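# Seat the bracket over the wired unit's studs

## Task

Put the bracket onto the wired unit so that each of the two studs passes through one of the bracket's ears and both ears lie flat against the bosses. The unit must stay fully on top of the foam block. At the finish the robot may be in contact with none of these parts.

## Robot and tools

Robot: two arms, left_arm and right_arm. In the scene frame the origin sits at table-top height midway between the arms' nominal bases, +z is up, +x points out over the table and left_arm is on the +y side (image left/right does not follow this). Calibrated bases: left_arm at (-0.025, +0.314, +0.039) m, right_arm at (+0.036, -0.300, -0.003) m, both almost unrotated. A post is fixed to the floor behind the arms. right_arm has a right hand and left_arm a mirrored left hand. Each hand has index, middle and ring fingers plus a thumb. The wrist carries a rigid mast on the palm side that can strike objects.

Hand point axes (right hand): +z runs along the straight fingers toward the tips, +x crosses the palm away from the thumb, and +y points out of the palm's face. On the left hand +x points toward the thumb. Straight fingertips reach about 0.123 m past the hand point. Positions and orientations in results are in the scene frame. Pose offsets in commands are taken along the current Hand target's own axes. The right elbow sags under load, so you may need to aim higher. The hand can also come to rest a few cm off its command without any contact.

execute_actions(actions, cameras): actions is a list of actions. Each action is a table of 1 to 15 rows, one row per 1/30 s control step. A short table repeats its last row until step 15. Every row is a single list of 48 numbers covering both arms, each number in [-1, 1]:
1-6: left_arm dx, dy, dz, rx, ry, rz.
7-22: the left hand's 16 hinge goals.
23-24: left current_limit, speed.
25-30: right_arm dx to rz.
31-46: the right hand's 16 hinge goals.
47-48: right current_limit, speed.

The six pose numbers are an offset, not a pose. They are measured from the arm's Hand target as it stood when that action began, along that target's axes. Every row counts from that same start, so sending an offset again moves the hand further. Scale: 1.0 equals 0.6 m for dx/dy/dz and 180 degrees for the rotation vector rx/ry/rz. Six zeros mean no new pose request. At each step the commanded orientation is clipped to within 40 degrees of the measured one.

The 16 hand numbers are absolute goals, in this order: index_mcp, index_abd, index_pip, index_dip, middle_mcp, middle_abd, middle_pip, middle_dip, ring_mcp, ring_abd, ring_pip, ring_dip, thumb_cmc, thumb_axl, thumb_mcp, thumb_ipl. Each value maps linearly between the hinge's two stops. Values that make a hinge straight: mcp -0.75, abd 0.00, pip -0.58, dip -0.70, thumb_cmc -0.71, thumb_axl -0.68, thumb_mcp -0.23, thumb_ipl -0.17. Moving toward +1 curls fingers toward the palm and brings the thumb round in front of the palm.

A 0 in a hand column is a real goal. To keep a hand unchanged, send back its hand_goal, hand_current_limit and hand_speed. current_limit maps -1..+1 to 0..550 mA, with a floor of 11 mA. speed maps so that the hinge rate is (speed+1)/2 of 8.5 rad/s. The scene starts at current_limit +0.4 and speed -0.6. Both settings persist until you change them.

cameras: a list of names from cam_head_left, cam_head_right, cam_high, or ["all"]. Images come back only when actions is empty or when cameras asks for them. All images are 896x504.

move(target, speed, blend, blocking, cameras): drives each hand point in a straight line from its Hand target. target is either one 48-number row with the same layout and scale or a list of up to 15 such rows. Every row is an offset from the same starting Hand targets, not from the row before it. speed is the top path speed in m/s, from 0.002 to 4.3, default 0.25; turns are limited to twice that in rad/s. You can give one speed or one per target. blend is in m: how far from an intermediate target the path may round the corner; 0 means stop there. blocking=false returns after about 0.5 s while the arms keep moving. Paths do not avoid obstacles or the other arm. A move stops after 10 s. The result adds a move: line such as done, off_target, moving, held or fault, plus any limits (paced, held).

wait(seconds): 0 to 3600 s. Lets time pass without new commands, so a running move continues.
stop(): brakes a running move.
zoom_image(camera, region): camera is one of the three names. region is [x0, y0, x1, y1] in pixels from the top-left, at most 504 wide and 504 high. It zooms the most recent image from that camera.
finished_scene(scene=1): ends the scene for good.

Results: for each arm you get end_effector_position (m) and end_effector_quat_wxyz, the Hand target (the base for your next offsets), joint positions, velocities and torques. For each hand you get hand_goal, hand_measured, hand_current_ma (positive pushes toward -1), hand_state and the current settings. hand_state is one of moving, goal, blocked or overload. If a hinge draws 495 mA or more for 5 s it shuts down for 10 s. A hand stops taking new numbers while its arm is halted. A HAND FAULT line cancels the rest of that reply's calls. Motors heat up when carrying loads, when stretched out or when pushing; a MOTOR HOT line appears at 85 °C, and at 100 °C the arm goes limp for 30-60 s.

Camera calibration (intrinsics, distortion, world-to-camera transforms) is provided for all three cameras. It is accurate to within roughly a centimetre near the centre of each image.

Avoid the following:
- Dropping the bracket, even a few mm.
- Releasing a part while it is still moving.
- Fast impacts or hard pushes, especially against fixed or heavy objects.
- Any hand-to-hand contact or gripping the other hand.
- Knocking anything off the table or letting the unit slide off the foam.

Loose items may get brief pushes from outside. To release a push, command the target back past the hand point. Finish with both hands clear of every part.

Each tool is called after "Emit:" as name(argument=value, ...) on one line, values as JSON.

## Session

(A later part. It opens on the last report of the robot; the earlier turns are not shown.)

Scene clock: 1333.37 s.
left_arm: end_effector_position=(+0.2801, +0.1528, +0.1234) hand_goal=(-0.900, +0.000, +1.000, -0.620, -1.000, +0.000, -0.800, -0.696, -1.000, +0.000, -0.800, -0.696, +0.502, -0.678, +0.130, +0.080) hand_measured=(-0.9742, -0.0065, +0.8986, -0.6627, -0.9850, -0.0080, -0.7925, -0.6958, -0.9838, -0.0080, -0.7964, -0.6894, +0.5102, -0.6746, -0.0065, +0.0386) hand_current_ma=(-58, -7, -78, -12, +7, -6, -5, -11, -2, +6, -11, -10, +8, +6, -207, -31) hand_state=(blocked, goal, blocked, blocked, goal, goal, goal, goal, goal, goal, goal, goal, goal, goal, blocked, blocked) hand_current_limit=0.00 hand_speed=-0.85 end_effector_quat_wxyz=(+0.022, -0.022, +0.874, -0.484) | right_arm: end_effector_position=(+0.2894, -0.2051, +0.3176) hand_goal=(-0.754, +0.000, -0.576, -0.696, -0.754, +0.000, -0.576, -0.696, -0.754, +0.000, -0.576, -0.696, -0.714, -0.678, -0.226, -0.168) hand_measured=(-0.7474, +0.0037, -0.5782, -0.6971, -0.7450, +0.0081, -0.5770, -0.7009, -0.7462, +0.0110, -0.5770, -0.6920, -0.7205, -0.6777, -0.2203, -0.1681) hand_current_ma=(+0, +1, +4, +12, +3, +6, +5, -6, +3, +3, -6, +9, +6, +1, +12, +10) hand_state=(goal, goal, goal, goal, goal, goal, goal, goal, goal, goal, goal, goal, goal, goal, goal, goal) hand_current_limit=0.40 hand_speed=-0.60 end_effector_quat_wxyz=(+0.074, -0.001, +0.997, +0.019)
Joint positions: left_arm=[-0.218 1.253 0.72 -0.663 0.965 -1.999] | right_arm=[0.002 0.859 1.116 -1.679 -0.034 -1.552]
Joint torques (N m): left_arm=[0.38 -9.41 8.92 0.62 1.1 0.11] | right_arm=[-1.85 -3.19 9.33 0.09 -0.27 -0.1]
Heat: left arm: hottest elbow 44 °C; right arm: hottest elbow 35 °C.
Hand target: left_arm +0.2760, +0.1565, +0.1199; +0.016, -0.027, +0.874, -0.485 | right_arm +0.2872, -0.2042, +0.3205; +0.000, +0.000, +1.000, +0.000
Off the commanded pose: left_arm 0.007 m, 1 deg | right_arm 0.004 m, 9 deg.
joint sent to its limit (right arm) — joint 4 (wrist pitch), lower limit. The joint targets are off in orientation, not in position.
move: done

Emit:
move(target=[-0.00016,0.00698,0.00142,0,-0.00565,-0.00353,-0.9,0,1.0,-0.62,-1,0,-0.8,-0.6957,-1,0,-0.8,-0.6957,0.5014,-0.678,0.13,0.08,0.0,-0.85,0,0,0,0,0,0,-0.754,0,-0.576,-0.696,-0.754,0,-0.576,-0.696,-0.754,0,-0.576,-0.696,-0.714,-0.678,-0.226,-0.168,0.4,-0.6], speed=0.03, cameras=["all"])

Emit:
zoom_image(camera="cam_head_left", region=[360, 320, 420, 360])

Emit:
zoom_image(camera="cam_head_right", region=[360, 320, 420, 360])

Scene clock: 1339.70 s.
left_arm: end_effector_position=(+0.2750, +0.1546, +0.1180) hand_goal=(-0.900, +0.000, +1.000, -0.620, -1.000, +0.000, -0.800, -0.696, -1.000, +0.000, -0.800, -0.696, +0.502, -0.678, +0.130, +0.080) hand_measured=(-0.9742, -0.0065, +0.8986, -0.6627, -0.9862, -0.0065, -0.7925, -0.6958, -0.9838, -0.0080, -0.7951, -0.6894, +0.5102, -0.6735, -0.0065, +0.0377) hand_current_ma=(-58, -6, -81, -15, +10, -4, -12, -6, -4, +7, -3, -8, +6, +4, -208, -25) hand_state=(blocked, goal, blocked, blocked, goal, goal, goal, goal, goal, goal, goal, goal, goal, goal, blocked, blocked) hand_current_limit=0.00 hand_speed=-0.85 end_effector_quat_wxyz=(+0.018, -0.026, +0.875, -0.483) | right_arm: end_effector_position=(+0.2894, -0.2051, +0.3176) hand_goal=(-0.754, +0.000, -0.576, -0.696, -0.754, +0.000, -0.576, -0.696, -0.754, +0.000, -0.576, -0.696, -0.714, -0.678, -0.226, -0.168) hand_measured=(-0.7474, +0.0037, -0.5770, -0.6971, -0.7450, +0.0096, -0.5757, -0.7022, -0.7450, +0.0110, -0.5770, -0.6920, -0.7217, -0.6777, -0.2203, -0.1681) hand_current_ma=(-2, +0, +8, +6, +13, +8, +5, -4, +6, +0, +0, +5, +4, +2, +10, +12) hand_state=(goal, goal, goal, goal, goal, goal, goal, goal, goal, goal, goal, goal, goal, goal, goal, goal) hand_current_limit=0.40 hand_speed=-0.60 end_effector_quat_wxyz=(+0.074, -0.001, +0.997, +0.019)
Joint positions: left_arm=[-0.215 1.253 0.705 -0.658 0.965 -1.998] | right_arm=[0.002 0.859 1.116 -1.679 -0.034 -1.552]
Joint torques (N m): left_arm=[0.62 -9.52 8.77 1.65 0.9 -0.09] | right_arm=[-1.85 -3.25 9.33 0.1 -0.26 -0.1]
Heat: left arm: hottest elbow 43 °C; right arm: hottest elbow 35 °C.
Hand target: left_arm +0.2759, +0.1581, +0.1159; +0.021, -0.037, +0.874, -0.484 | right_arm +0.2872, -0.2042, +0.3205; +0.000, +0.000, +1.000, +0.000
Off the commanded pose: left_arm 0.004 m, 1 deg | right_arm 0.004 m, 9 deg.
joint sent to its limit (right arm) — joint 4 (wrist pitch), lower limit. The joint targets are off in orientation, not in position.
move: done

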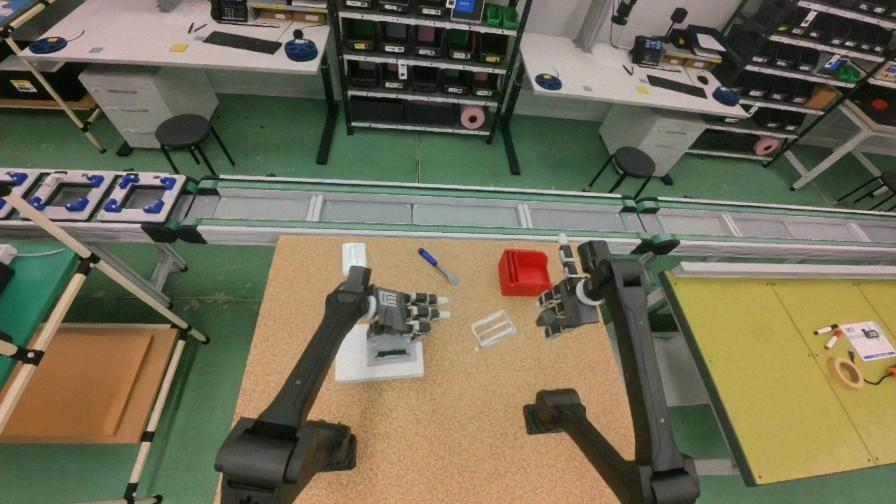

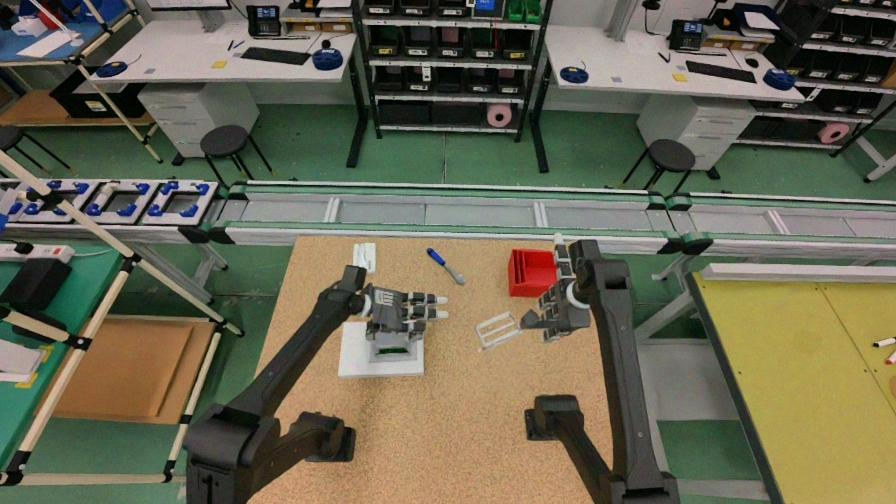

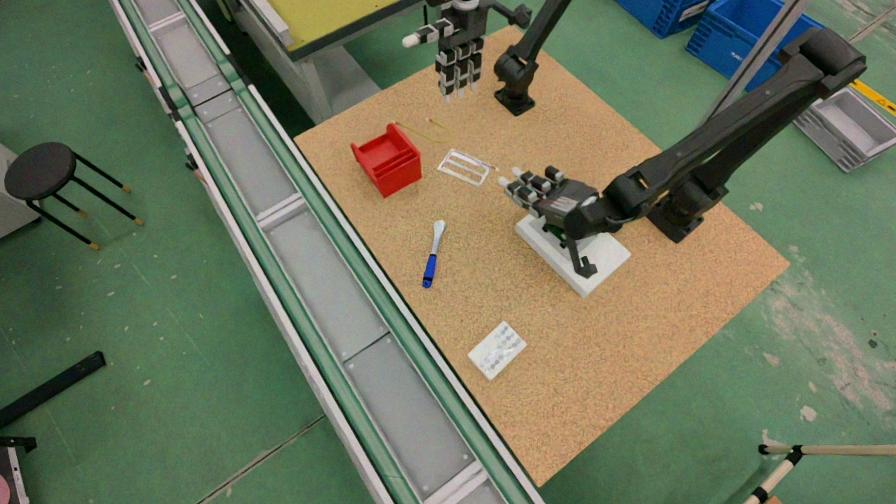

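Scaled by 8.400 from the camera's image (finer frame: 1280x720).

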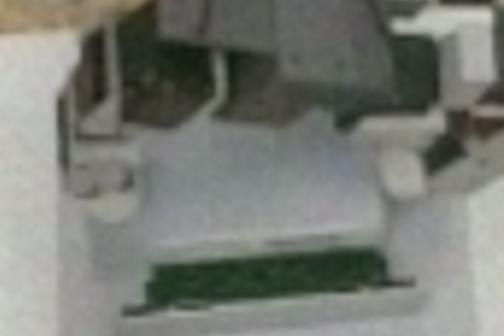

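Scaled by 8.400 from the camera's image (finer frame: 1280x720).

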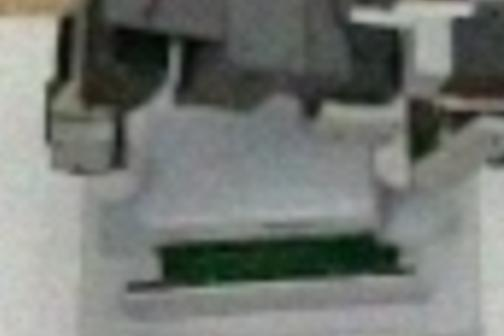

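Emit:
move(target=[-0.00823,-0.0008,0.0013,0,0,0,-0.9,0,1.0,-0.62,-1,0,-0.8,-0.6957,-1,0,-0.8,-0.6957,0.5014,-0.678,0.13,0.08,0.0,-0.85,0,0,0,0,0,0,-0.754,0,-0.576,-0.696,-0.754,0,-0.576,-0.696,-0.754,0,-0.576,-0.696,-0.714,-0.678,-0.226,-0.168,0.4,-0.6], speed=0.03)

Scene clock: 1345.23 s.
left_arm: end_effector_position=(+0.2749, +0.1550, +0.1162) hand_goal=(-0.900, +0.000, +1.000, -0.620, -1.000, +0.000, -0.800, -0.696, -1.000, +0.000, -0.800, -0.696, +0.502, -0.678, +0.130, +0.080) hand_measured=(-0.9742, -0.0065, +0.8986, -0.6627, -0.9850, -0.0065, -0.7925, -0.6958, -0.9838, -0.0080, -0.7964, -0.6894, +0.5102, -0.6746, -0.0075, +0.0377) hand_current_ma=(-59, -2, -76, -21, +7, -6, -6, -12, +0, +10, -10, -7, +4, +2, -208, -27) hand_state=(blocked, goal, blocked, blocked, goal, goal, goal, goal, goal, goal, goal, goal, goal, goal, blocked, blocked) hand_current_limit=0.00 hand_speed=-0.85 end_effector_quat_wxyz=(+0.016, -0.028, +0.875, -0.483) | right_arm: end_effector_position=(+0.2894, -0.2051, +0.3176) hand_goal=(-0.754, +0.000, -0.576, -0.696, -0.754, +0.000, -0.576, -0.696, -0.754, +0.000, -0.576, -0.696, -0.714, -0.678, -0.226, -0.168) hand_measured=(-0.7462, +0.0023, -0.5782, -0.6983, -0.7450, +0.0096, -0.5770, -0.7022, -0.7450, +0.0110, -0.5770, -0.6932, -0.7205, -0.6767, -0.2193, -0.1672) hand_current_ma=(+3, -3, +2, +6, -6, +12, +8, -10, +5, -4, +1, +11, +0, -2, +9, +6) hand_state=(goal, goal, goal, goal, goal, goal, goal, goal, goal, goal, goal, goal, goal, goal, goal, goal) hand_current_limit=0.40 hand_speed=-0.60 end_effector_quat_wxyz=(+0.074, -0.001, +0.997, +0.019)
Joint positions: left_arm=[-0.214 1.259 0.705 -0.658 0.965 -1.998] | right_arm=[0.002 0.859 1.116 -1.679 -0.034 -1.552]
Joint torques (N m): left_arm=[0.56 -8.76 9.77 1.65 0.91 -0.08] | right_arm=[-1.85 -3.25 9.33 0.08 -0.26 -0.1]
Heat: left arm: hottest elbow 43 °C; right arm: hottest elbow 35 °C.
Hand target: left_arm +0.2809, +0.1576, +0.1159; +0.021, -0.037, +0.874, -0.484 | right_arm +0.2872, -0.2042, +0.3205; +0.000, +0.000, +1.000, +0.000
Off the commanded pose: left_arm 0.007 m, 1 deg | right_arm 0.004 m, 9 deg.
joint sent to its limit (right arm) — joint 4 (wrist pitch), lower limit. The joint targets are off in orientation, not in position.
move: done

Emit:
move(target=[-0.00803,-0.00497,0.00163,0,0,0,-0.9,0,1.0,-0.62,-1,0,-0.8,-0.6957,-1,0,-0.8,-0.6957,0.5014,-0.678,0.13,0.08,0.0,-0.85,0,0,0,0,0,0,-0.754,0,-0.576,-0.696,-0.754,0,-0.576,-0.696,-0.754,0,-0.576,-0.696,-0.714,-0.678,-0.226,-0.168,0.4,-0.6], speed=0.03)

Scene clock: 1350.17 s.
left_arm: end_effector_position=(+0.2743, +0.1551, +0.1129) hand_goal=(-0.900, +0.000, +1.000, -0.620, -1.000, +0.000, -0.800, -0.696, -1.000, +0.000, -0.800, -0.696, +0.502, -0.678, +0.130, +0.080) hand_measured=(-0.9742, -0.0065, +0.8973, -0.6627, -0.9850, -0.0065, -0.7925, -0.6958, -0.9838, -0.0080, -0.7964, -0.6894, +0.5102, -0.6735, -0.0065, +0.0377) hand_current_ma=(-56, -9, -78, -13, +4, -4, -3, -9, +4, +7, -11, -10, +8, +4, -204, -34) hand_state=(blocked, goal, blocked, blocked, goal, goal, goal, goal, goal, goal, goal, goal, goal, goal, blocked, blocked) hand_current_limit=0.00 hand_speed=-0.85 end_effector_quat_wxyz=(+0.011, -0.030, +0.876, -0.482) | right_arm: end_effector_position=(+0.2894, -0.2051, +0.3176) hand_goal=(-0.754, +0.000, -0.576, -0.696, -0.754, +0.000, -0.576, -0.696, -0.754, +0.000, -0.576, -0.696, -0.714, -0.678, -0.226, -0.168) hand_measured=(-0.7474, +0.0037, -0.5782, -0.6983, -0.7450, +0.0081, -0.5757, -0.7034, -0.7450, +0.0110, -0.5782, -0.6920, -0.7217, -0.6767, -0.2193, -0.1681) hand_current_ma=(+5, -1, +6, +8, +8, +6, +10, -4, +0, +3, -4, +11, +6, +0, +8, +14) hand_state=(goal, goal, goal, goal, goal, goal, goal, goal, goal, goal, goal, goal, goal, goal, goal, goal) hand_current_limit=0.40 hand_speed=-0.60 end_effector_quat_wxyz=(+0.074, -0.001, +0.997, +0.019)
Joint positions: left_arm=[-0.214 1.27 0.705 -0.658 0.965 -1.998] | right_arm=[0.002 0.859 1.116 -1.679 -0.034 -1.552]
Joint torques (N m): left_arm=[0.26 -9.17 11.15 1.57 0.88 -0.14] | right_arm=[-1.9 -3.25 9.36 0.09 -0.26 -0.11]
Heat: left arm: hottest elbow 43 °C; right arm: hottest elbow 35 °C.
Hand target: left_arm +0.2859, +0.1556, +0.1179; +0.021, -0.037, +0.874, -0.484 | right_arm +0.2872, -0.2042, +0.3205; +0.000, +0.000, +1.000, +0.000
Off the commanded pose: left_arm 0.013 m, 1 deg | right_arm 0.004 m, 9 deg.
joint sent to its limit (right arm) — joint 4 (wrist pitch), lower limit. The joint targets are off in orientation, not in position.
move: off_target (left_arm)

Emit:
move(target=[0,-0.0424,-0.0265,0,0,0,-0.9,0,1.0,-0.62,-1,0,-0.8,-0.6957,-1,0,-0.8,-0.6957,0.5014,-0.678,0.13,0.08,0.0,-0.85,0,0,0,0,0,0,-0.754,0,-0.576,-0.696,-0.754,0,-0.576,-0.696,-0.754,0,-0.576,-0.696,-0.714,-0.678,-0.226,-0.168,0.4,-0.6], speed=0.04)

Scene clock: 1358.53 s.
left_arm: end_effector_position=(+0.2674, +0.1563, +0.1261) hand_goal=(-0.900, +0.000, +1.000, -0.620, -1.000, +0.000, -0.800, -0.696, -1.000, +0.000, -0.800, -0.696, +0.502, -0.678, +0.130, +0.080) hand_measured=(-0.9742, -0.0065, +0.8986, -0.6614, -0.9838, -0.0065, -0.7925, -0.6958, -0.9838, -0.0080, -0.7964, -0.6894, +0.5102, -0.6735, -0.0075, +0.0377) hand_current_ma=(-62, -7, -83, -16, +7, +0, -9, -7, -3, +13, -8, -12, +11, +5, -208, -29) hand_state=(blocked, goal, blocked, blocked, goal, goal, goal, goal, goal, goal, goal, goal, goal, goal, blocked, blocked) hand_current_limit=0.00 hand_speed=-0.85 end_effector_quat_wxyz=(+0.003, -0.035, +0.876, -0.480) | right_arm: end_effector_position=(+0.2894, -0.2051, +0.3176) hand_goal=(-0.754, +0.000, -0.576, -0.696, -0.754, +0.000, -0.576, -0.696, -0.754, +0.000, -0.576, -0.696, -0.714, -0.678, -0.226, -0.168) hand_measured=(-0.7462, +0.0037, -0.5770, -0.6983, -0.7438, +0.0081, -0.5757, -0.7034, -0.7450, +0.0096, -0.5770, -0.6920, -0.7217, -0.6777, -0.2193, -0.1681) hand_current_ma=(+1, -2, +7, +4, +9, +7, +8, -2, +3, -6, -8, +10, +8, -7, +6, +13) hand_state=(goal, goal, goal, goal, goal, goal, goal, goal, goal, goal, goal, goal, goal, goal, goal, goal) hand_current_limit=0.40 hand_speed=-0.60 end_effector_quat_wxyz=(+0.074, -0.001, +0.997, +0.019)
Joint positions: left_arm=[-0.214 1.238 0.72 -0.722 0.965 -1.999] | right_arm=[0.002 0.859 1.116 -1.679 -0.034 -1.552]
Joint torques (N m): left_arm=[0.26 -10.34 14.27 0.53 0.88 -0.15] | right_arm=[-1.9 -3.19 9.35 0.12 -0.27 -0.11]
Heat: left arm: hottest elbow 43 °C; right arm: hottest elbow 35 °C.
Hand target: left_arm +0.2860, +0.1556, +0.1479; +0.021, -0.037, +0.874, -0.484 | right_arm +0.2872, -0.2042, +0.3205; +0.000, +0.000, +1.000, +0.000
Off the commanded pose: left_arm 0.029 m, 2 deg | right_arm 0.004 m, 9 deg.
joint sent to its limit (right arm) — joint 4 (wrist pitch), lower limit. The joint targets are off in orientation, not in position.
move: off_target (left_arm)

Emit:
move(target=[[0.01385,-0.05547,-0.02795,0,0,0,-0.9,0,1.0,-0.62,-1,0,-0.8,-0.6957,-1,0,-0.8,-0.6957,0.5014,-0.678,0.13,0.08,0.0,-0.85,0,0,0,0,0,0,-0.754,0,-0.576,-0.696,-0.754,0,-0.576,-0.696,-0.754,0,-0.576,-0.696,-0.714,-0.678,-0.226,-0.168,0.4,-0.6],[0.01635,0.02238,0.02047,0,0,0,-0.9,0,1.0,-0.62,-1,0,-0.8,-0.6957,-1,0,-0.8,-0.6957,0.5014,-0.678,0.13,0.08,0.0,-0.85,0,0,0,0,0,0,-0.754,0,-0.576,-0.696,-0.754,0,-0.576,-0.696,-0.754,0,-0.576,-0.696,-0.714,-0.678,-0.226,-0.168,0.4,-0.6]], speed=0.05, cameras=["all"])

Emit:
zoom_image(camera="cam_head_left", region=[360, 320, 420, 360])

Emit:
zoom_image(camera="cam_head_right", region=[360, 320, 420, 360])

Scene clock: 1369.27 s.
left_arm: end_effector_position=(+0.2792, +0.1544, +0.1336) hand_goal=(-0.900, +0.000, +1.000, -0.620, -1.000, +0.000, -0.800, -0.696, -1.000, +0.000, -0.800, -0.696, +0.502, -0.678, +0.130, +0.080) hand_measured=(-0.9742, -0.0051, +0.8986, -0.6627, -0.9850, -0.0065, -0.7925, -0.6958, -0.9838, -0.0080, -0.7964, -0.6894, +0.5102, -0.6735, -0.0075, +0.0377) hand_current_ma=(-58, -12, -81, -22, +10, -3, -6, -12, -2, +6, -10, -16, +6, +8, -210, -30) hand_state=(blocked, goal, blocked, blocked, goal, goal, goal, goal, goal, goal, goal, goal, goal, goal, blocked, blocked) hand_current_limit=0.00 hand_speed=-0.85 end_effector_quat_wxyz=(+0.026, -0.031, +0.874, -0.484) | right_arm: end_effector_position=(+0.2894, -0.2051, +0.3176) hand_goal=(-0.754, +0.000, -0.576, -0.696, -0.754, +0.000, -0.576, -0.696, -0.754, +0.000, -0.576, -0.696, -0.714, -0.678, -0.226, -0.168) hand_measured=(-0.7462, +0.0037, -0.5770, -0.6971, -0.7450, +0.0081, -0.5757, -0.7009, -0.7450, +0.0110, -0.5770, -0.6920, -0.7205, -0.6767, -0.2203, -0.1672) hand_current_ma=(+6, +8, +6, +3, +11, +6, +8, -2, +2, -4, +0, +6, +3, -3, +14, +6) hand_state=(goal, goal, goal, goal, goal, goal, goal, goal, goal, goal, goal, goal, goal, goal, goal, goal) hand_current_limit=0.40 hand_speed=-0.60 end_effector_quat_wxyz=(+0.074, -0.001, +0.997, +0.019)
Joint positions: left_arm=[-0.214 1.224 0.726 -0.677 0.958 -2.024] | right_arm=[0.002 0.859 1.116 -1.679 -0.034 -1.552]
Joint torques (N m): left_arm=[-1.26 -8.94 9.06 1.7 0.86 -0.15] | right_arm=[-1.96 -3.25 9.39 0.1 -0.27 -0.1]
Heat: left arm: hottest elbow 45 °C; right arm: hottest elbow 35 °C.
Hand target: left_arm +0.2766, +0.1515, +0.1301; +0.021, -0.036, +0.874, -0.484 | right_arm +0.2872, -0.2042, +0.3205; +0.000, +0.000, +1.000, +0.000
Off the commanded pose: left_arm 0.005 m, 1 deg | right_arm 0.004 m, 9 deg.
joint sent to its limit (right arm) — joint 4 (wrist pitch), lower limit. The joint targets are off in orientation, not in position.
move: done

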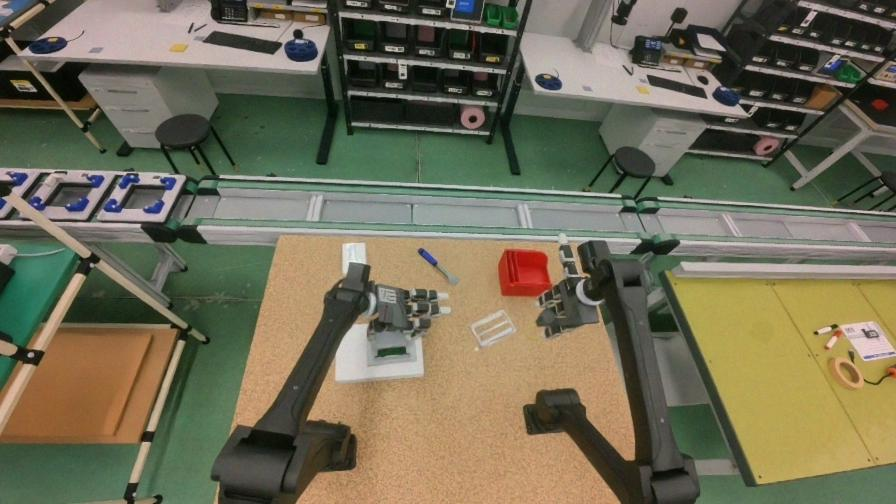

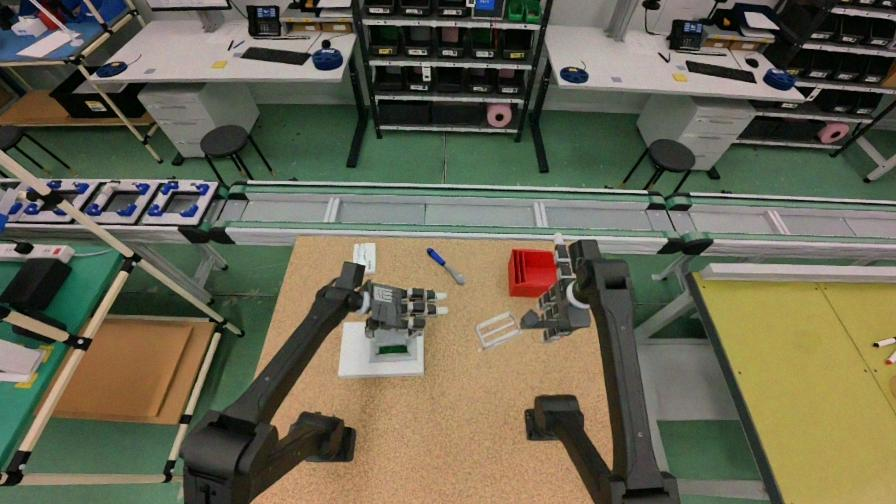

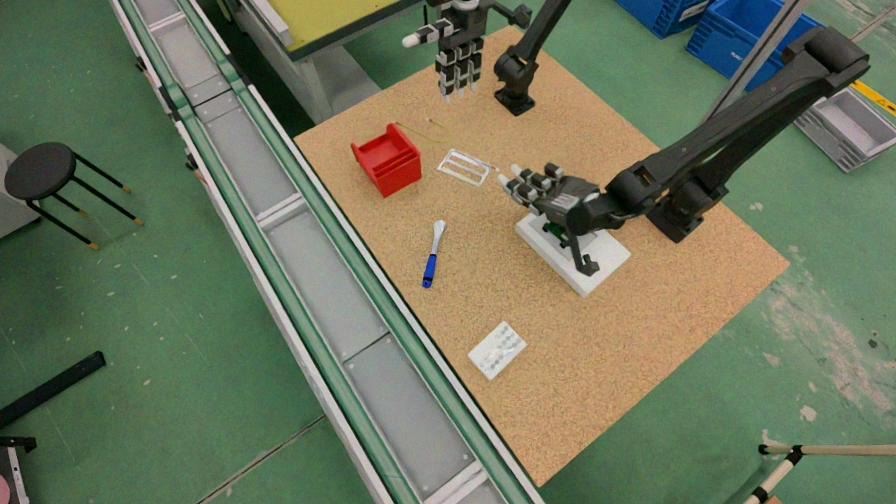

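Scaled by 8.400 from the camera's image (finer frame: 1280x720).

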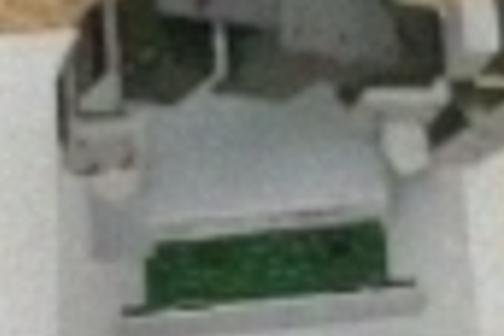

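Scaled by 8.400 from the camera's image (finer frame: 1280x720).

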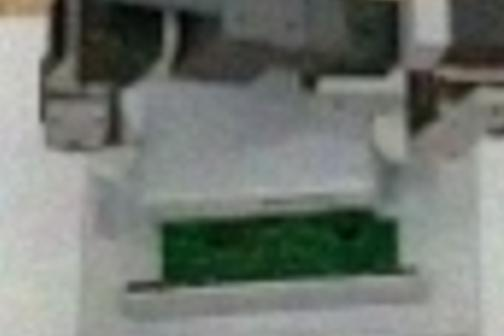

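Emit:
move(target=[0.00083,0.02193,0.01363,0,0,0,-0.9,0,1.0,-0.62,-1,0,-0.8,-0.6957,-1,0,-0.8,-0.6957,0.5014,-0.678,0.13,0.08,0.0,-0.85,0,0,0,0,0,0,-0.754,0,-0.576,-0.696,-0.754,0,-0.576,-0.696,-0.754,0,-0.576,-0.696,-0.714,-0.678,-0.226,-0.168,0.4,-0.6], speed=0.03, cameras=["all"])

Emit:
zoom_image(camera="cam_head_left", region=[360, 320, 420, 360])

Emit:
zoom_image(camera="cam_head_right", region=[360, 320, 420, 360])

Emit:
zoom_image(camera="cam_high", region=[530, 190, 600, 260])

Scene clock: 1377.43 s.
left_arm: end_effector_position=(+0.2792, +0.1544, +0.1187) hand_goal=(-0.900, +0.000, +1.000, -0.620, -1.000, +0.000, -0.800, -0.696, -1.000, +0.000, -0.800, -0.696, +0.502, -0.678, +0.130, +0.080) hand_measured=(-0.9742, -0.0080, +0.8986, -0.6627, -0.9850, -0.0065, -0.7925, -0.6958, -0.9838, -0.0065, -0.7964, -0.6894, +0.5102, -0.6735, -0.0065, +0.0377) hand_current_ma=(-62, -12, -77, -19, +6, -4, -7, -6, +3, +9, -9, -5, +2, +4, -209, -27) hand_state=(blocked, goal, blocked, blocked, goal, goal, goal, goal, goal, goal, goal, goal, goal, goal, blocked, blocked) hand_current_limit=0.00 hand_speed=-0.85 end_effector_quat_wxyz=(+0.027, -0.031, +0.874, -0.484) | right_arm: end_effector_position=(+0.2894, -0.2051, +0.3176) hand_goal=(-0.754, +0.000, -0.576, -0.696, -0.754, +0.000, -0.576, -0.696, -0.754, +0.000, -0.576, -0.696, -0.714, -0.678, -0.226, -0.168) hand_measured=(-0.7462, +0.0023, -0.5770, -0.6971, -0.7450, +0.0081, -0.5770, -0.7022, -0.7450, +0.0110, -0.5770, -0.6920, -0.7205, -0.6767, -0.2203, -0.1672) hand_current_ma=(+10, +6, +7, +8, +10, +6, +10, -7, +3, +1, +0, +4, +5, -2, +16, +9) hand_state=(goal, goal, goal, goal, goal, goal, goal, goal, goal, goal, goal, goal, goal, goal, goal, goal) hand_current_limit=0.40 hand_speed=-0.60 end_effector_quat_wxyz=(+0.074, -0.001, +0.997, +0.019)
Joint positions: left_arm=[-0.214 1.248 0.7 -0.625 0.958 -2.025] | right_arm=[0.002 0.859 1.116 -1.679 -0.034 -1.552]
Joint torques (N m): left_arm=[-1.38 -8.88 8.8 1.68 0.87 -0.16] | right_arm=[-1.79 -3.14 9.35 0.08 -0.27 -0.1]
Heat: left arm: hottest elbow 44 °C; right arm: hottest elbow 35 °C.
Hand target: left_arm +0.2760, +0.1515, +0.1145; +0.021, -0.037, +0.874, -0.484 | right_arm +0.2872, -0.2042, +0.3205; +0.000, +0.000, +1.000, +0.000
Off the commanded pose: left_arm 0.006 m, 1 deg | right_arm 0.004 m, 9 deg.
joint sent to its limit (right arm) — joint 4 (wrist pitch), lower limit. The joint targets are off in orientation, not in position.
move: done

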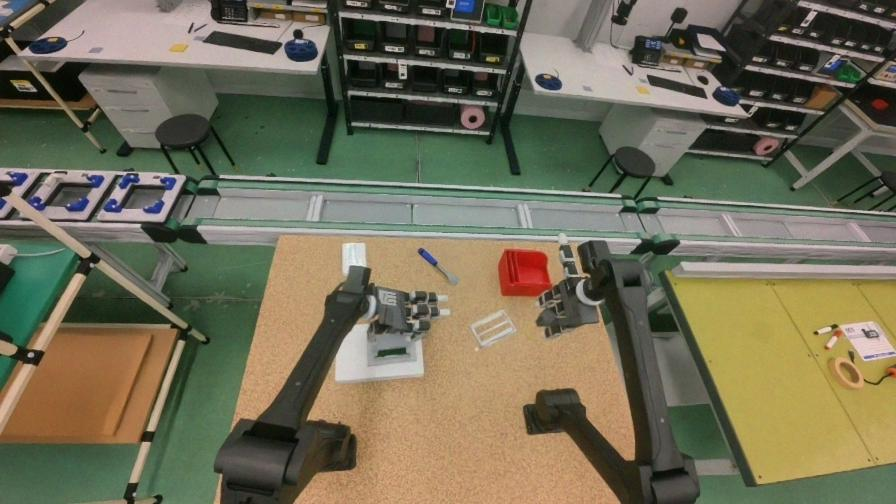

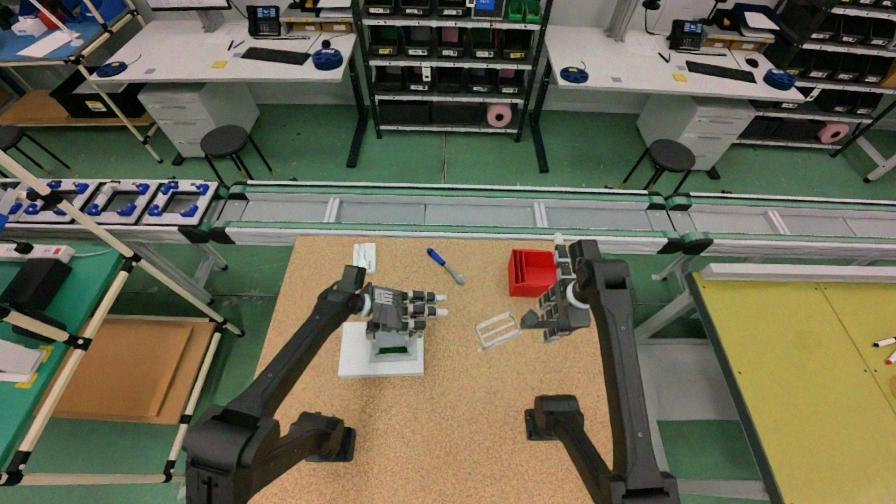

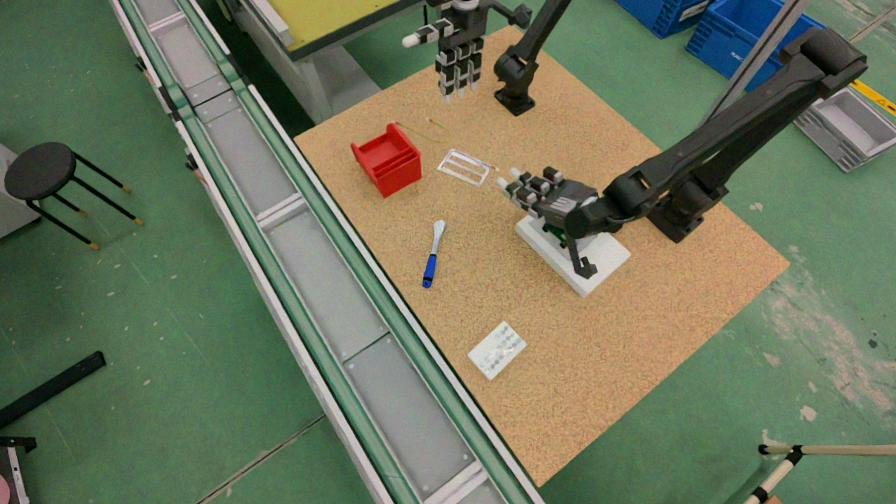

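Scaled by 8.400 from the camera's image (finer frame: 1280x720).

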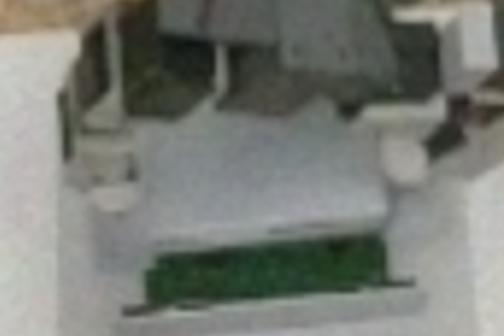

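Scaled by 8.400 from the camera's image (finer frame: 1280x720).

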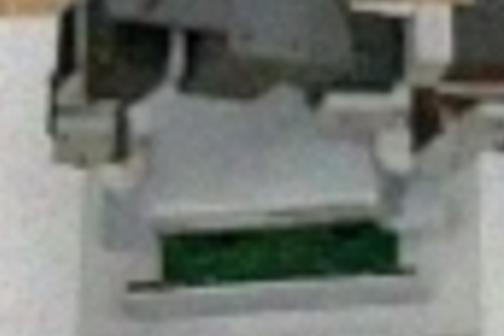

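Scaled by 7.200 from the camera's image (finer frame: 1280x720).

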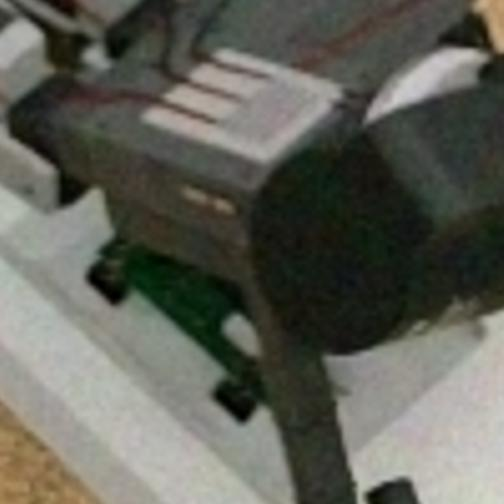

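Emit:
move(target=[0,0.00919,0.00574,0,0,0,-0.9,0,1.0,-0.62,-1,0,-0.8,-0.6957,-1,0,-0.8,-0.6957,0.5014,-0.678,0.13,0.08,0.0,-0.85,0,0,0,0,0,0,-0.754,0,-0.576,-0.696,-0.754,0,-0.576,-0.696,-0.754,0,-0.576,-0.696,-0.714,-0.678,-0.226,-0.168,0.4,-0.6], speed=0.02)

Scene clock: 1383.63 s.
left_arm: end_effector_position=(+0.2793, +0.1544, +0.1124) hand_goal=(-0.900, +0.000, +1.000, -0.620, -1.000, +0.000, -0.800, -0.696, -1.000, +0.000, -0.800, -0.696, +0.502, -0.678, +0.130, +0.080) hand_measured=(-0.9742, -0.0065, +0.8986, -0.6627, -0.9850, -0.0065, -0.7925, -0.6958, -0.9838, -0.0080, -0.7964, -0.6907, +0.5102, -0.6735, -0.0075, +0.0386) hand_current_ma=(-64, -8, -73, -17, +2, -5, -9, -7, +1, +0, -5, -12, +6, +6, -214, -28) hand_state=(blocked, goal, blocked, blocked, goal, goal, goal, goal, goal, goal, goal, goal, goal, goal, blocked, blocked) hand_current_limit=0.00 hand_speed=-0.85 end_effector_quat_wxyz=(+0.027, -0.031, +0.874, -0.484) | right_arm: end_effector_position=(+0.2894, -0.2051, +0.3176) hand_goal=(-0.754, +0.000, -0.576, -0.696, -0.754, +0.000, -0.576, -0.696, -0.754, +0.000, -0.576, -0.696, -0.714, -0.678, -0.226, -0.168) hand_measured=(-0.7462, +0.0037, -0.5770, -0.6971, -0.7462, +0.0081, -0.5757, -0.7022, -0.7450, +0.0096, -0.5770, -0.6920, -0.7192, -0.6767, -0.2193, -0.1672) hand_current_ma=(+4, +1, +7, +4, +6, +7, +9, -13, +0, +4, -1, +7, +7, -2, +5, +9) hand_state=(goal, goal, goal, goal, goal, goal, goal, goal, goal, goal, goal, goal, goal, goal, goal, goal) hand_current_limit=0.40 hand_speed=-0.60 end_effector_quat_wxyz=(+0.074, -0.001, +0.997, +0.019)
Joint positions: left_arm=[-0.214 1.259 0.69 -0.603 0.958 -2.025] | right_arm=[0.002 0.859 1.116 -1.679 -0.034 -1.552]
Joint torques (N m): left_arm=[-1.32 -9.05 8.66 1.8 0.84 -0.16] | right_arm=[-1.9 -3.14 9.33 0.1 -0.27 -0.11]
Heat: left arm: hottest elbow 44 °C; right arm: hottest elbow 35 °C.
Hand target: left_arm +0.2761, +0.1515, +0.1080; +0.021, -0.037, +0.874, -0.484 | right_arm +0.2872, -0.2042, +0.3205; +0.000, +0.000, +1.000, +0.000
Off the commanded pose: left_arm 0.006 m, 1 deg | right_arm 0.004 m, 9 deg.
joint sent to its limit (right arm) — joint 4 (wrist pitch), lower limit. The joint targets are off in orientation, not in position.
move: done

Emit:
move(target=[0,0.00565,0.00353,0,0,0,-0.9,0,1.0,-0.62,-1,0,-0.8,-0.6957,-1,0,-0.8,-0.6957,0.5014,-0.678,0.13,0.08,0.0,-0.85,0,0,0,0,0,0,-0.754,0,-0.576,-0.696,-0.754,0,-0.576,-0.696,-0.754,0,-0.576,-0.696,-0.714,-0.678,-0.226,-0.168,0.4,-0.6], speed=0.02, cameras=["all"])

Emit:
zoom_image(camera="cam_head_left", region=[360, 320, 420, 360])

Emit:
zoom_image(camera="cam_head_right", region=[360, 320, 420, 360])

Scene clock: 1388.23 s.
left_arm: end_effector_position=(+0.2798, +0.1543, +0.1095) hand_goal=(-0.900, +0.000, +1.000, -0.620, -1.000, +0.000, -0.800, -0.696, -1.000, +0.000, -0.800, -0.696, +0.502, -0.678, +0.130, +0.080) hand_measured=(-0.9742, +0.0037, +0.8973, -0.6627, -0.9850, -0.0065, -0.7925, -0.6958, -0.9838, -0.0080, -0.7964, -0.6894, +0.5127, -0.6735, -0.0075, +0.0377) hand_current_ma=(-60, -4, -78, -17, +4, -2, -11, -10, -2, +8, -13, -6, +7, +5, -210, -32) hand_state=(blocked, goal, blocked, blocked, goal, goal, goal, goal, goal, goal, goal, goal, goal, goal, blocked, blocked) hand_current_limit=0.00 hand_speed=-0.85 end_effector_quat_wxyz=(+0.028, -0.030, +0.874, -0.484) | right_arm: end_effector_position=(+0.2894, -0.2051, +0.3176) hand_goal=(-0.754, +0.000, -0.576, -0.696, -0.754, +0.000, -0.576, -0.696, -0.754, +0.000, -0.576, -0.696, -0.714, -0.678, -0.226, -0.168) hand_measured=(-0.7474, +0.0037, -0.5782, -0.6971, -0.7462, +0.0081, -0.5770, -0.7009, -0.7450, +0.0110, -0.5770, -0.6932, -0.7217, -0.6777, -0.2193, -0.1681) hand_current_ma=(+4, +8, +3, +10, +8, +6, +11, -9, -1, -3, +1, +10, +5, +1, +15, +11) hand_state=(goal, goal, goal, goal, goal, goal, goal, goal, goal, goal, goal, goal, goal, goal, goal, goal) hand_current_limit=0.40 hand_speed=-0.60 end_effector_quat_wxyz=(+0.074, -0.001, +0.997, +0.019)
Joint positions: left_arm=[-0.214 1.265 0.685 -0.591 0.958 -2.025] | right_arm=[0.002 0.859 1.116 -1.679 -0.034 -1.552]
Joint torques (N m): left_arm=[-1.2 -8.82 8.47 1.76 0.89 -0.14] | right_arm=[-1.96 -3.25 9.35 0.08 -0.26 -0.11]
Heat: left arm: hottest elbow 43 °C; right arm: hottest elbow 35 °C.
Hand target: left_arm +0.2761, +0.1515, +0.1040; +0.021, -0.037, +0.874, -0.484 | right_arm +0.2872, -0.2042, +0.3205; +0.000, +0.000, +1.000, +0.000
Off the commanded pose: left_arm 0.007 m, 1 deg | right_arm 0.004 m, 9 deg.
joint sent to its limit (right arm) — joint 4 (wrist pitch), lower limit. The joint targets are off in orientation, not in position.
move: done

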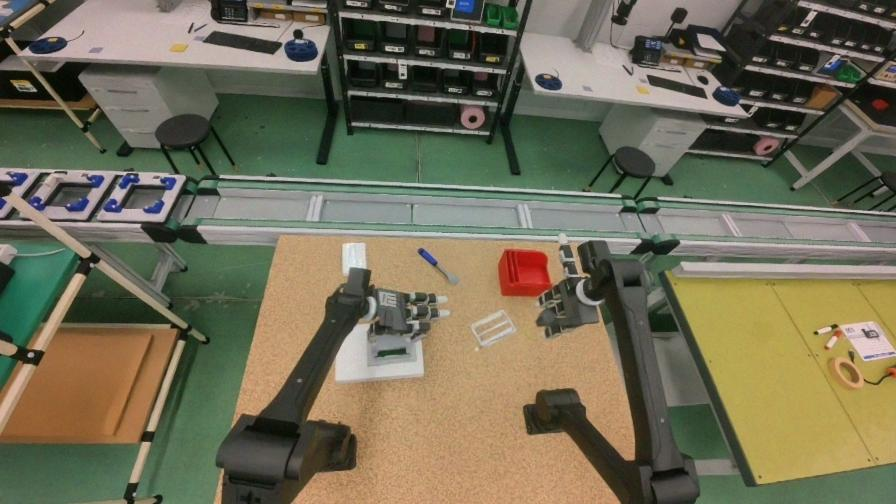

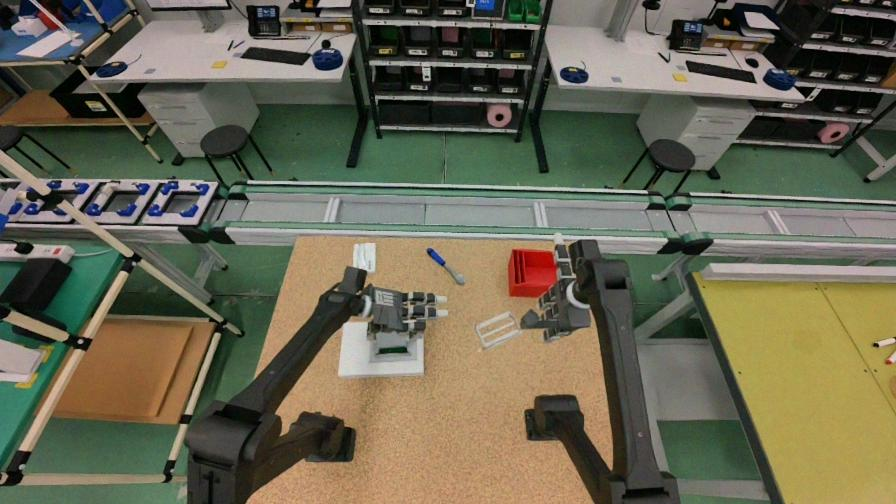

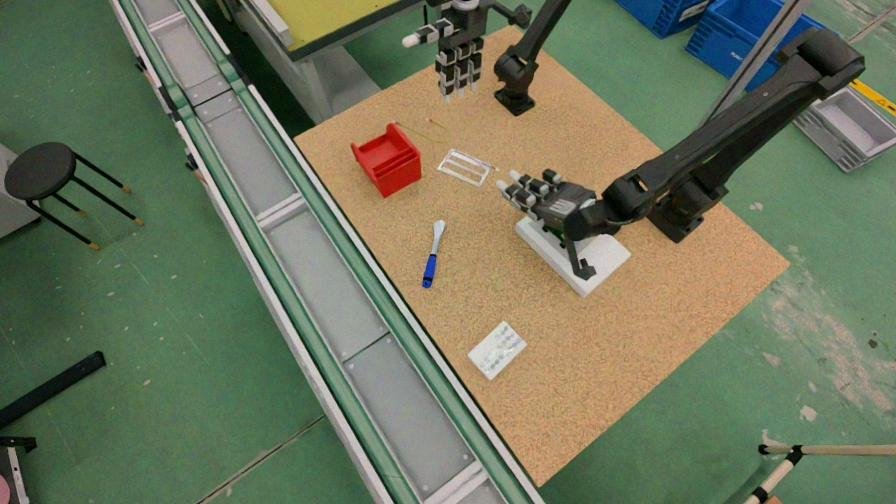

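Scaled by 8.400 from the camera's image (finer frame: 1280x720).

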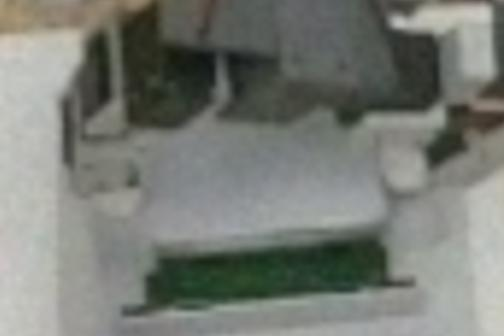

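Scaled by 8.400 from the camera's image (finer frame: 1280x720).

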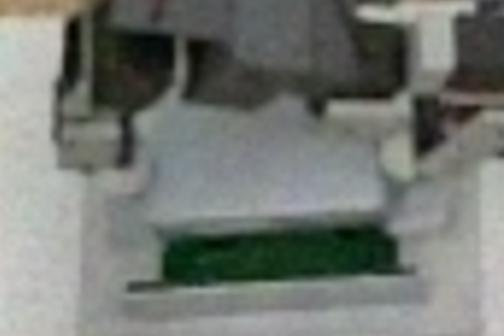

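Emit:
move(target=[-0.0025,0.00413,0.00283,0,0,0,-0.9,0,1.0,-0.62,-1,0,-0.8,-0.6957,-1,0,-0.8,-0.6957,0.5014,-0.678,0.13,0.08,0.0,-0.85,0,0,0,0,0,0,-0.754,0,-0.576,-0.696,-0.754,0,-0.576,-0.696,-0.754,0,-0.576,-0.696,-0.714,-0.678,-0.226,-0.168,0.4,-0.6], speed=0.02)

Scene clock: 1399.60 s.
left_arm: end_effector_position=(+0.2810, +0.1540, +0.1064) hand_goal=(-0.900, +0.000, +1.000, -0.620, -1.000, +0.000, -0.800, -0.696, -1.000, +0.000, -0.800, -0.696, +0.502, -0.678, +0.130, +0.080) hand_measured=(-0.9742, +0.0037, +0.8986, -0.6627, -0.9850, -0.0065, -0.7925, -0.6958, -0.9838, -0.0080, -0.7964, -0.6907, +0.5165, -0.6746, -0.0075, +0.0386) hand_current_ma=(-62, -4, -79, -17, +12, -6, -9, -7, -1, +8, -10, -5, +8, +8, -209, -24) hand_state=(blocked, goal, blocked, blocked, goal, goal, goal, goal, goal, goal, goal, goal, goal, goal, blocked, blocked) hand_current_limit=0.00 hand_speed=-0.85 end_effector_quat_wxyz=(+0.027, -0.031, +0.874, -0.484) | right_arm: end_effector_position=(+0.2894, -0.2051, +0.3176) hand_goal=(-0.754, +0.000, -0.576, -0.696, -0.754, +0.000, -0.576, -0.696, -0.754, +0.000, -0.576, -0.696, -0.714, -0.678, -0.226, -0.168) hand_measured=(-0.7462, +0.0023, -0.5795, -0.6971, -0.7438, +0.0081, -0.5757, -0.7022, -0.7438, +0.0110, -0.5782, -0.6920, -0.7205, -0.6777, -0.2183, -0.1681) hand_current_ma=(+7, +7, +2, +0, +1, +4, +2, -6, +1, -3, +1, +5, +17, +0, +4, +5) hand_state=(goal, goal, goal, goal, goal, goal, goal, goal, goal, goal, goal, goal, goal, goal, goal, goal) hand_current_limit=0.40 hand_speed=-0.60 end_effector_quat_wxyz=(+0.074, -0.001, +0.997, +0.019)
Joint positions: left_arm=[-0.214 1.276 0.685 -0.582 0.958 -2.026] | right_arm=[0.002 0.859 1.116 -1.679 -0.034 -1.552]
Joint torques (N m): left_arm=[-1.32 -9 8.39 1.77 0.87 -0.14] | right_arm=[-1.9 -3.19 9.36 0.06 -0.26 -0.11]
Heat: left arm: hottest elbow 42 °C; right arm: hottest elbow 35 °C.
Hand target: left_arm +0.2775, +0.1515, +0.1010; +0.021, -0.037, +0.874, -0.484 | right_arm +0.2872, -0.2042, +0.3205; +0.000, +0.000, +1.000, +0.000
Off the commanded pose: left_arm 0.007 m, 1 deg | right_arm 0.004 m, 9 deg.
joint sent to its limit (right arm) — joint 4 (wrist pitch), lower limit. The joint targets are off in orientation, not in position.
move: done

Emit:
move(target=[-0.0017,0.00413,0.00283,0,0,0,-0.9,0,1.0,-0.62,-1,0,-0.8,-0.6957,-1,0,-0.8,-0.6957,0.5014,-0.678,0.13,0.08,0.0,-0.85,0,0,0,0,0,0,-0.754,0,-0.576,-0.696,-0.754,0,-0.576,-0.696,-0.754,0,-0.576,-0.696,-0.714,-0.678,-0.226,-0.168,0.4,-0.6], speed=0.02, cameras=["all"])

Emit:
zoom_image(camera="cam_head_left", region=[360, 320, 420, 360])

Emit:
zoom_image(camera="cam_head_right", region=[360, 320, 420, 360])

Emit:
zoom_image(camera="cam_high", region=[530, 190, 600, 260])

Scene clock: 1406.10 s.
left_arm: end_effector_position=(+0.2827, +0.1539, +0.1041) hand_goal=(-0.900, +0.000, +1.000, -0.620, -1.000, +0.000, -0.800, -0.696, -1.000, +0.000, -0.800, -0.696, +0.502, -0.678, +0.130, +0.080) hand_measured=(-0.9730, +0.0037, +0.8986, -0.6614, -0.9850, -0.0080, -0.7925, -0.6958, -0.9838, -0.0080, -0.7964, -0.6894, +0.5153, -0.6735, -0.0075, +0.0377) hand_current_ma=(-63, -9, -76, -14, -3, -4, -8, -9, +3, +12, -8, -7, +6, +2, -207, -30) hand_state=(blocked, goal, blocked, blocked, goal, goal, goal, goal, goal, goal, goal, goal, goal, goal, blocked, blocked) hand_current_limit=0.00 hand_speed=-0.85 end_effector_quat_wxyz=(+0.028, -0.031, +0.874, -0.484) | right_arm: end_effector_position=(+0.2894, -0.2051, +0.3176) hand_goal=(-0.754, +0.000, -0.576, -0.696, -0.754, +0.000, -0.576, -0.696, -0.754, +0.000, -0.576, -0.696, -0.714, -0.678, -0.226, -0.168) hand_measured=(-0.7474, +0.0023, -0.5782, -0.6983, -0.7450, +0.0096, -0.5757, -0.7009, -0.7450, +0.0110, -0.5770, -0.6920, -0.7205, -0.6777, -0.2193, -0.1672) hand_current_ma=(+1, +9, +3, +10, +10, +8, +14, -1, -1, -1, -4, +8, +5, -6, +14, +8) hand_state=(goal, goal, goal, goal, goal, goal, goal, goal, goal, goal, goal, goal, goal, goal, goal, goal) hand_current_limit=0.40 hand_speed=-0.60 end_effector_quat_wxyz=(+0.074, -0.001, +0.997, +0.019)
Joint positions: left_arm=[-0.214 1.284 0.685 -0.573 0.957 -2.026] | right_arm=[0.002 0.859 1.116 -1.679 -0.034 -1.552]
Joint torques (N m): left_arm=[-1.2 -9 8.16 1.83 0.9 -0.11] | right_arm=[-1.85 -3.25 9.33 0.1 -0.26 -0.11]
Heat: left arm: hottest elbow 42 °C; right arm: hottest elbow 35 °C.
Hand target: left_arm +0.2786, +0.1515, +0.0980; +0.021, -0.037, +0.874, -0.484 | right_arm +0.2872, -0.2042, +0.3205; +0.000, +0.000, +1.000, +0.000
Off the commanded pose: left_arm 0.008 m, 1 deg | right_arm 0.004 m, 9 deg.
joint sent to its limit (right arm) — joint 4 (wrist pitch), lower limit. The joint targets are off in orientation, not in position.
move: done

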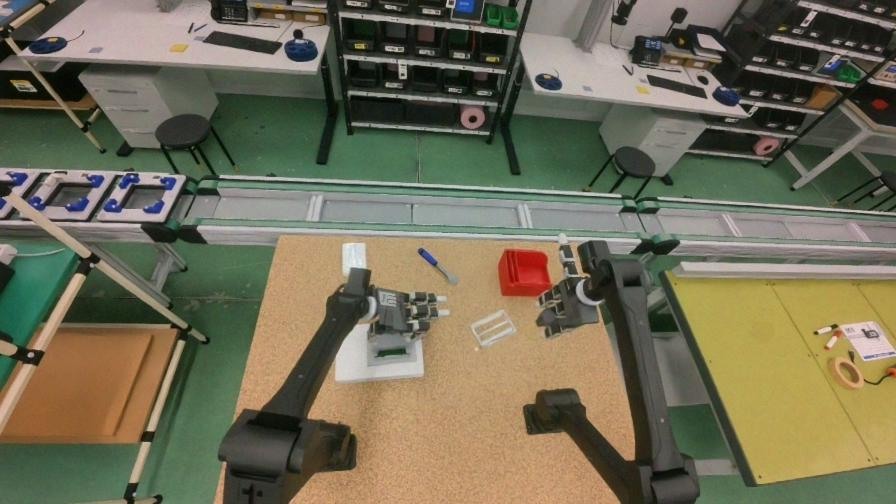

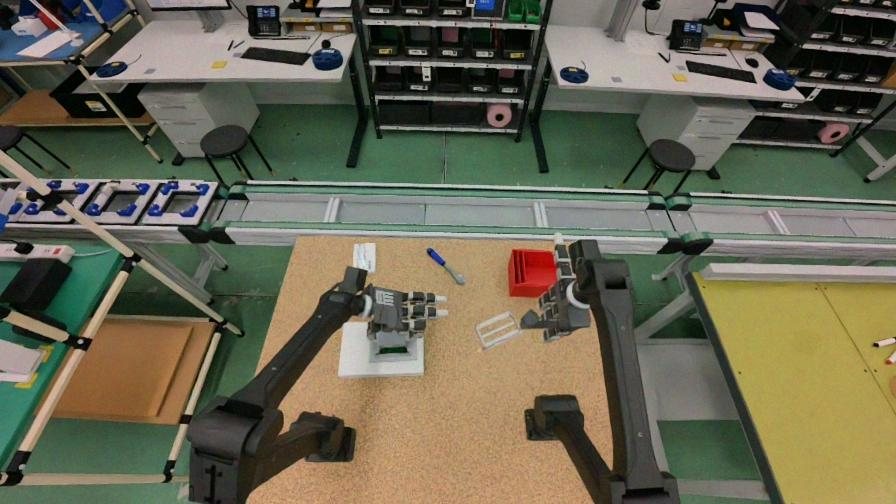

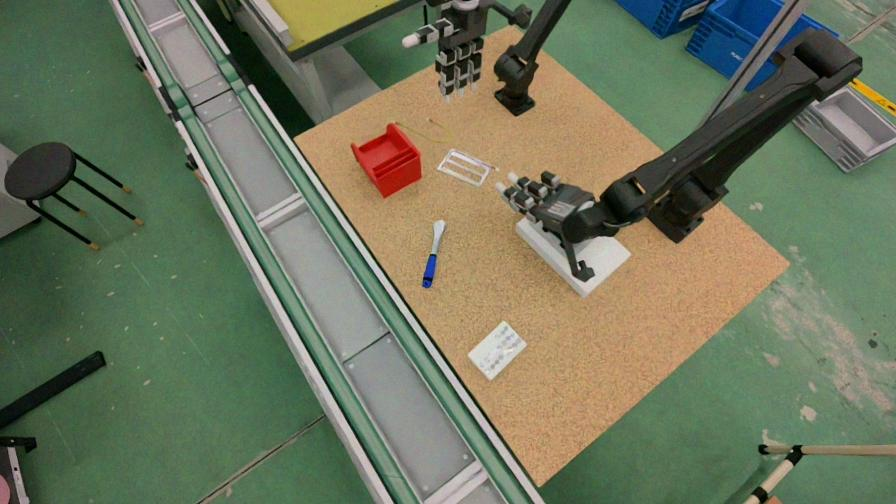

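Scaled by 8.400 from the camera's image (finer frame: 1280x720).

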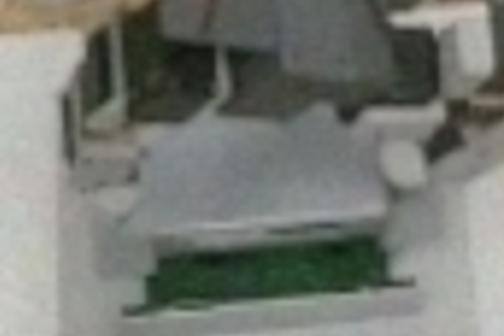

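Scaled by 8.400 from the camera's image (finer frame: 1280x720).

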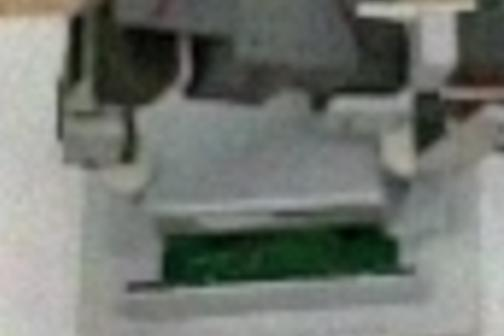

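Scaled by 7.200 from the camera's image (finer frame: 1280x720).

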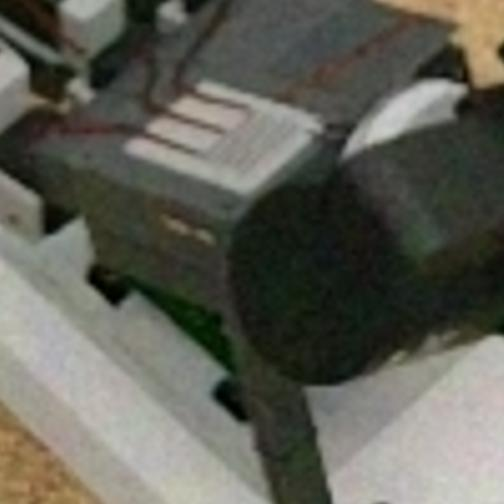

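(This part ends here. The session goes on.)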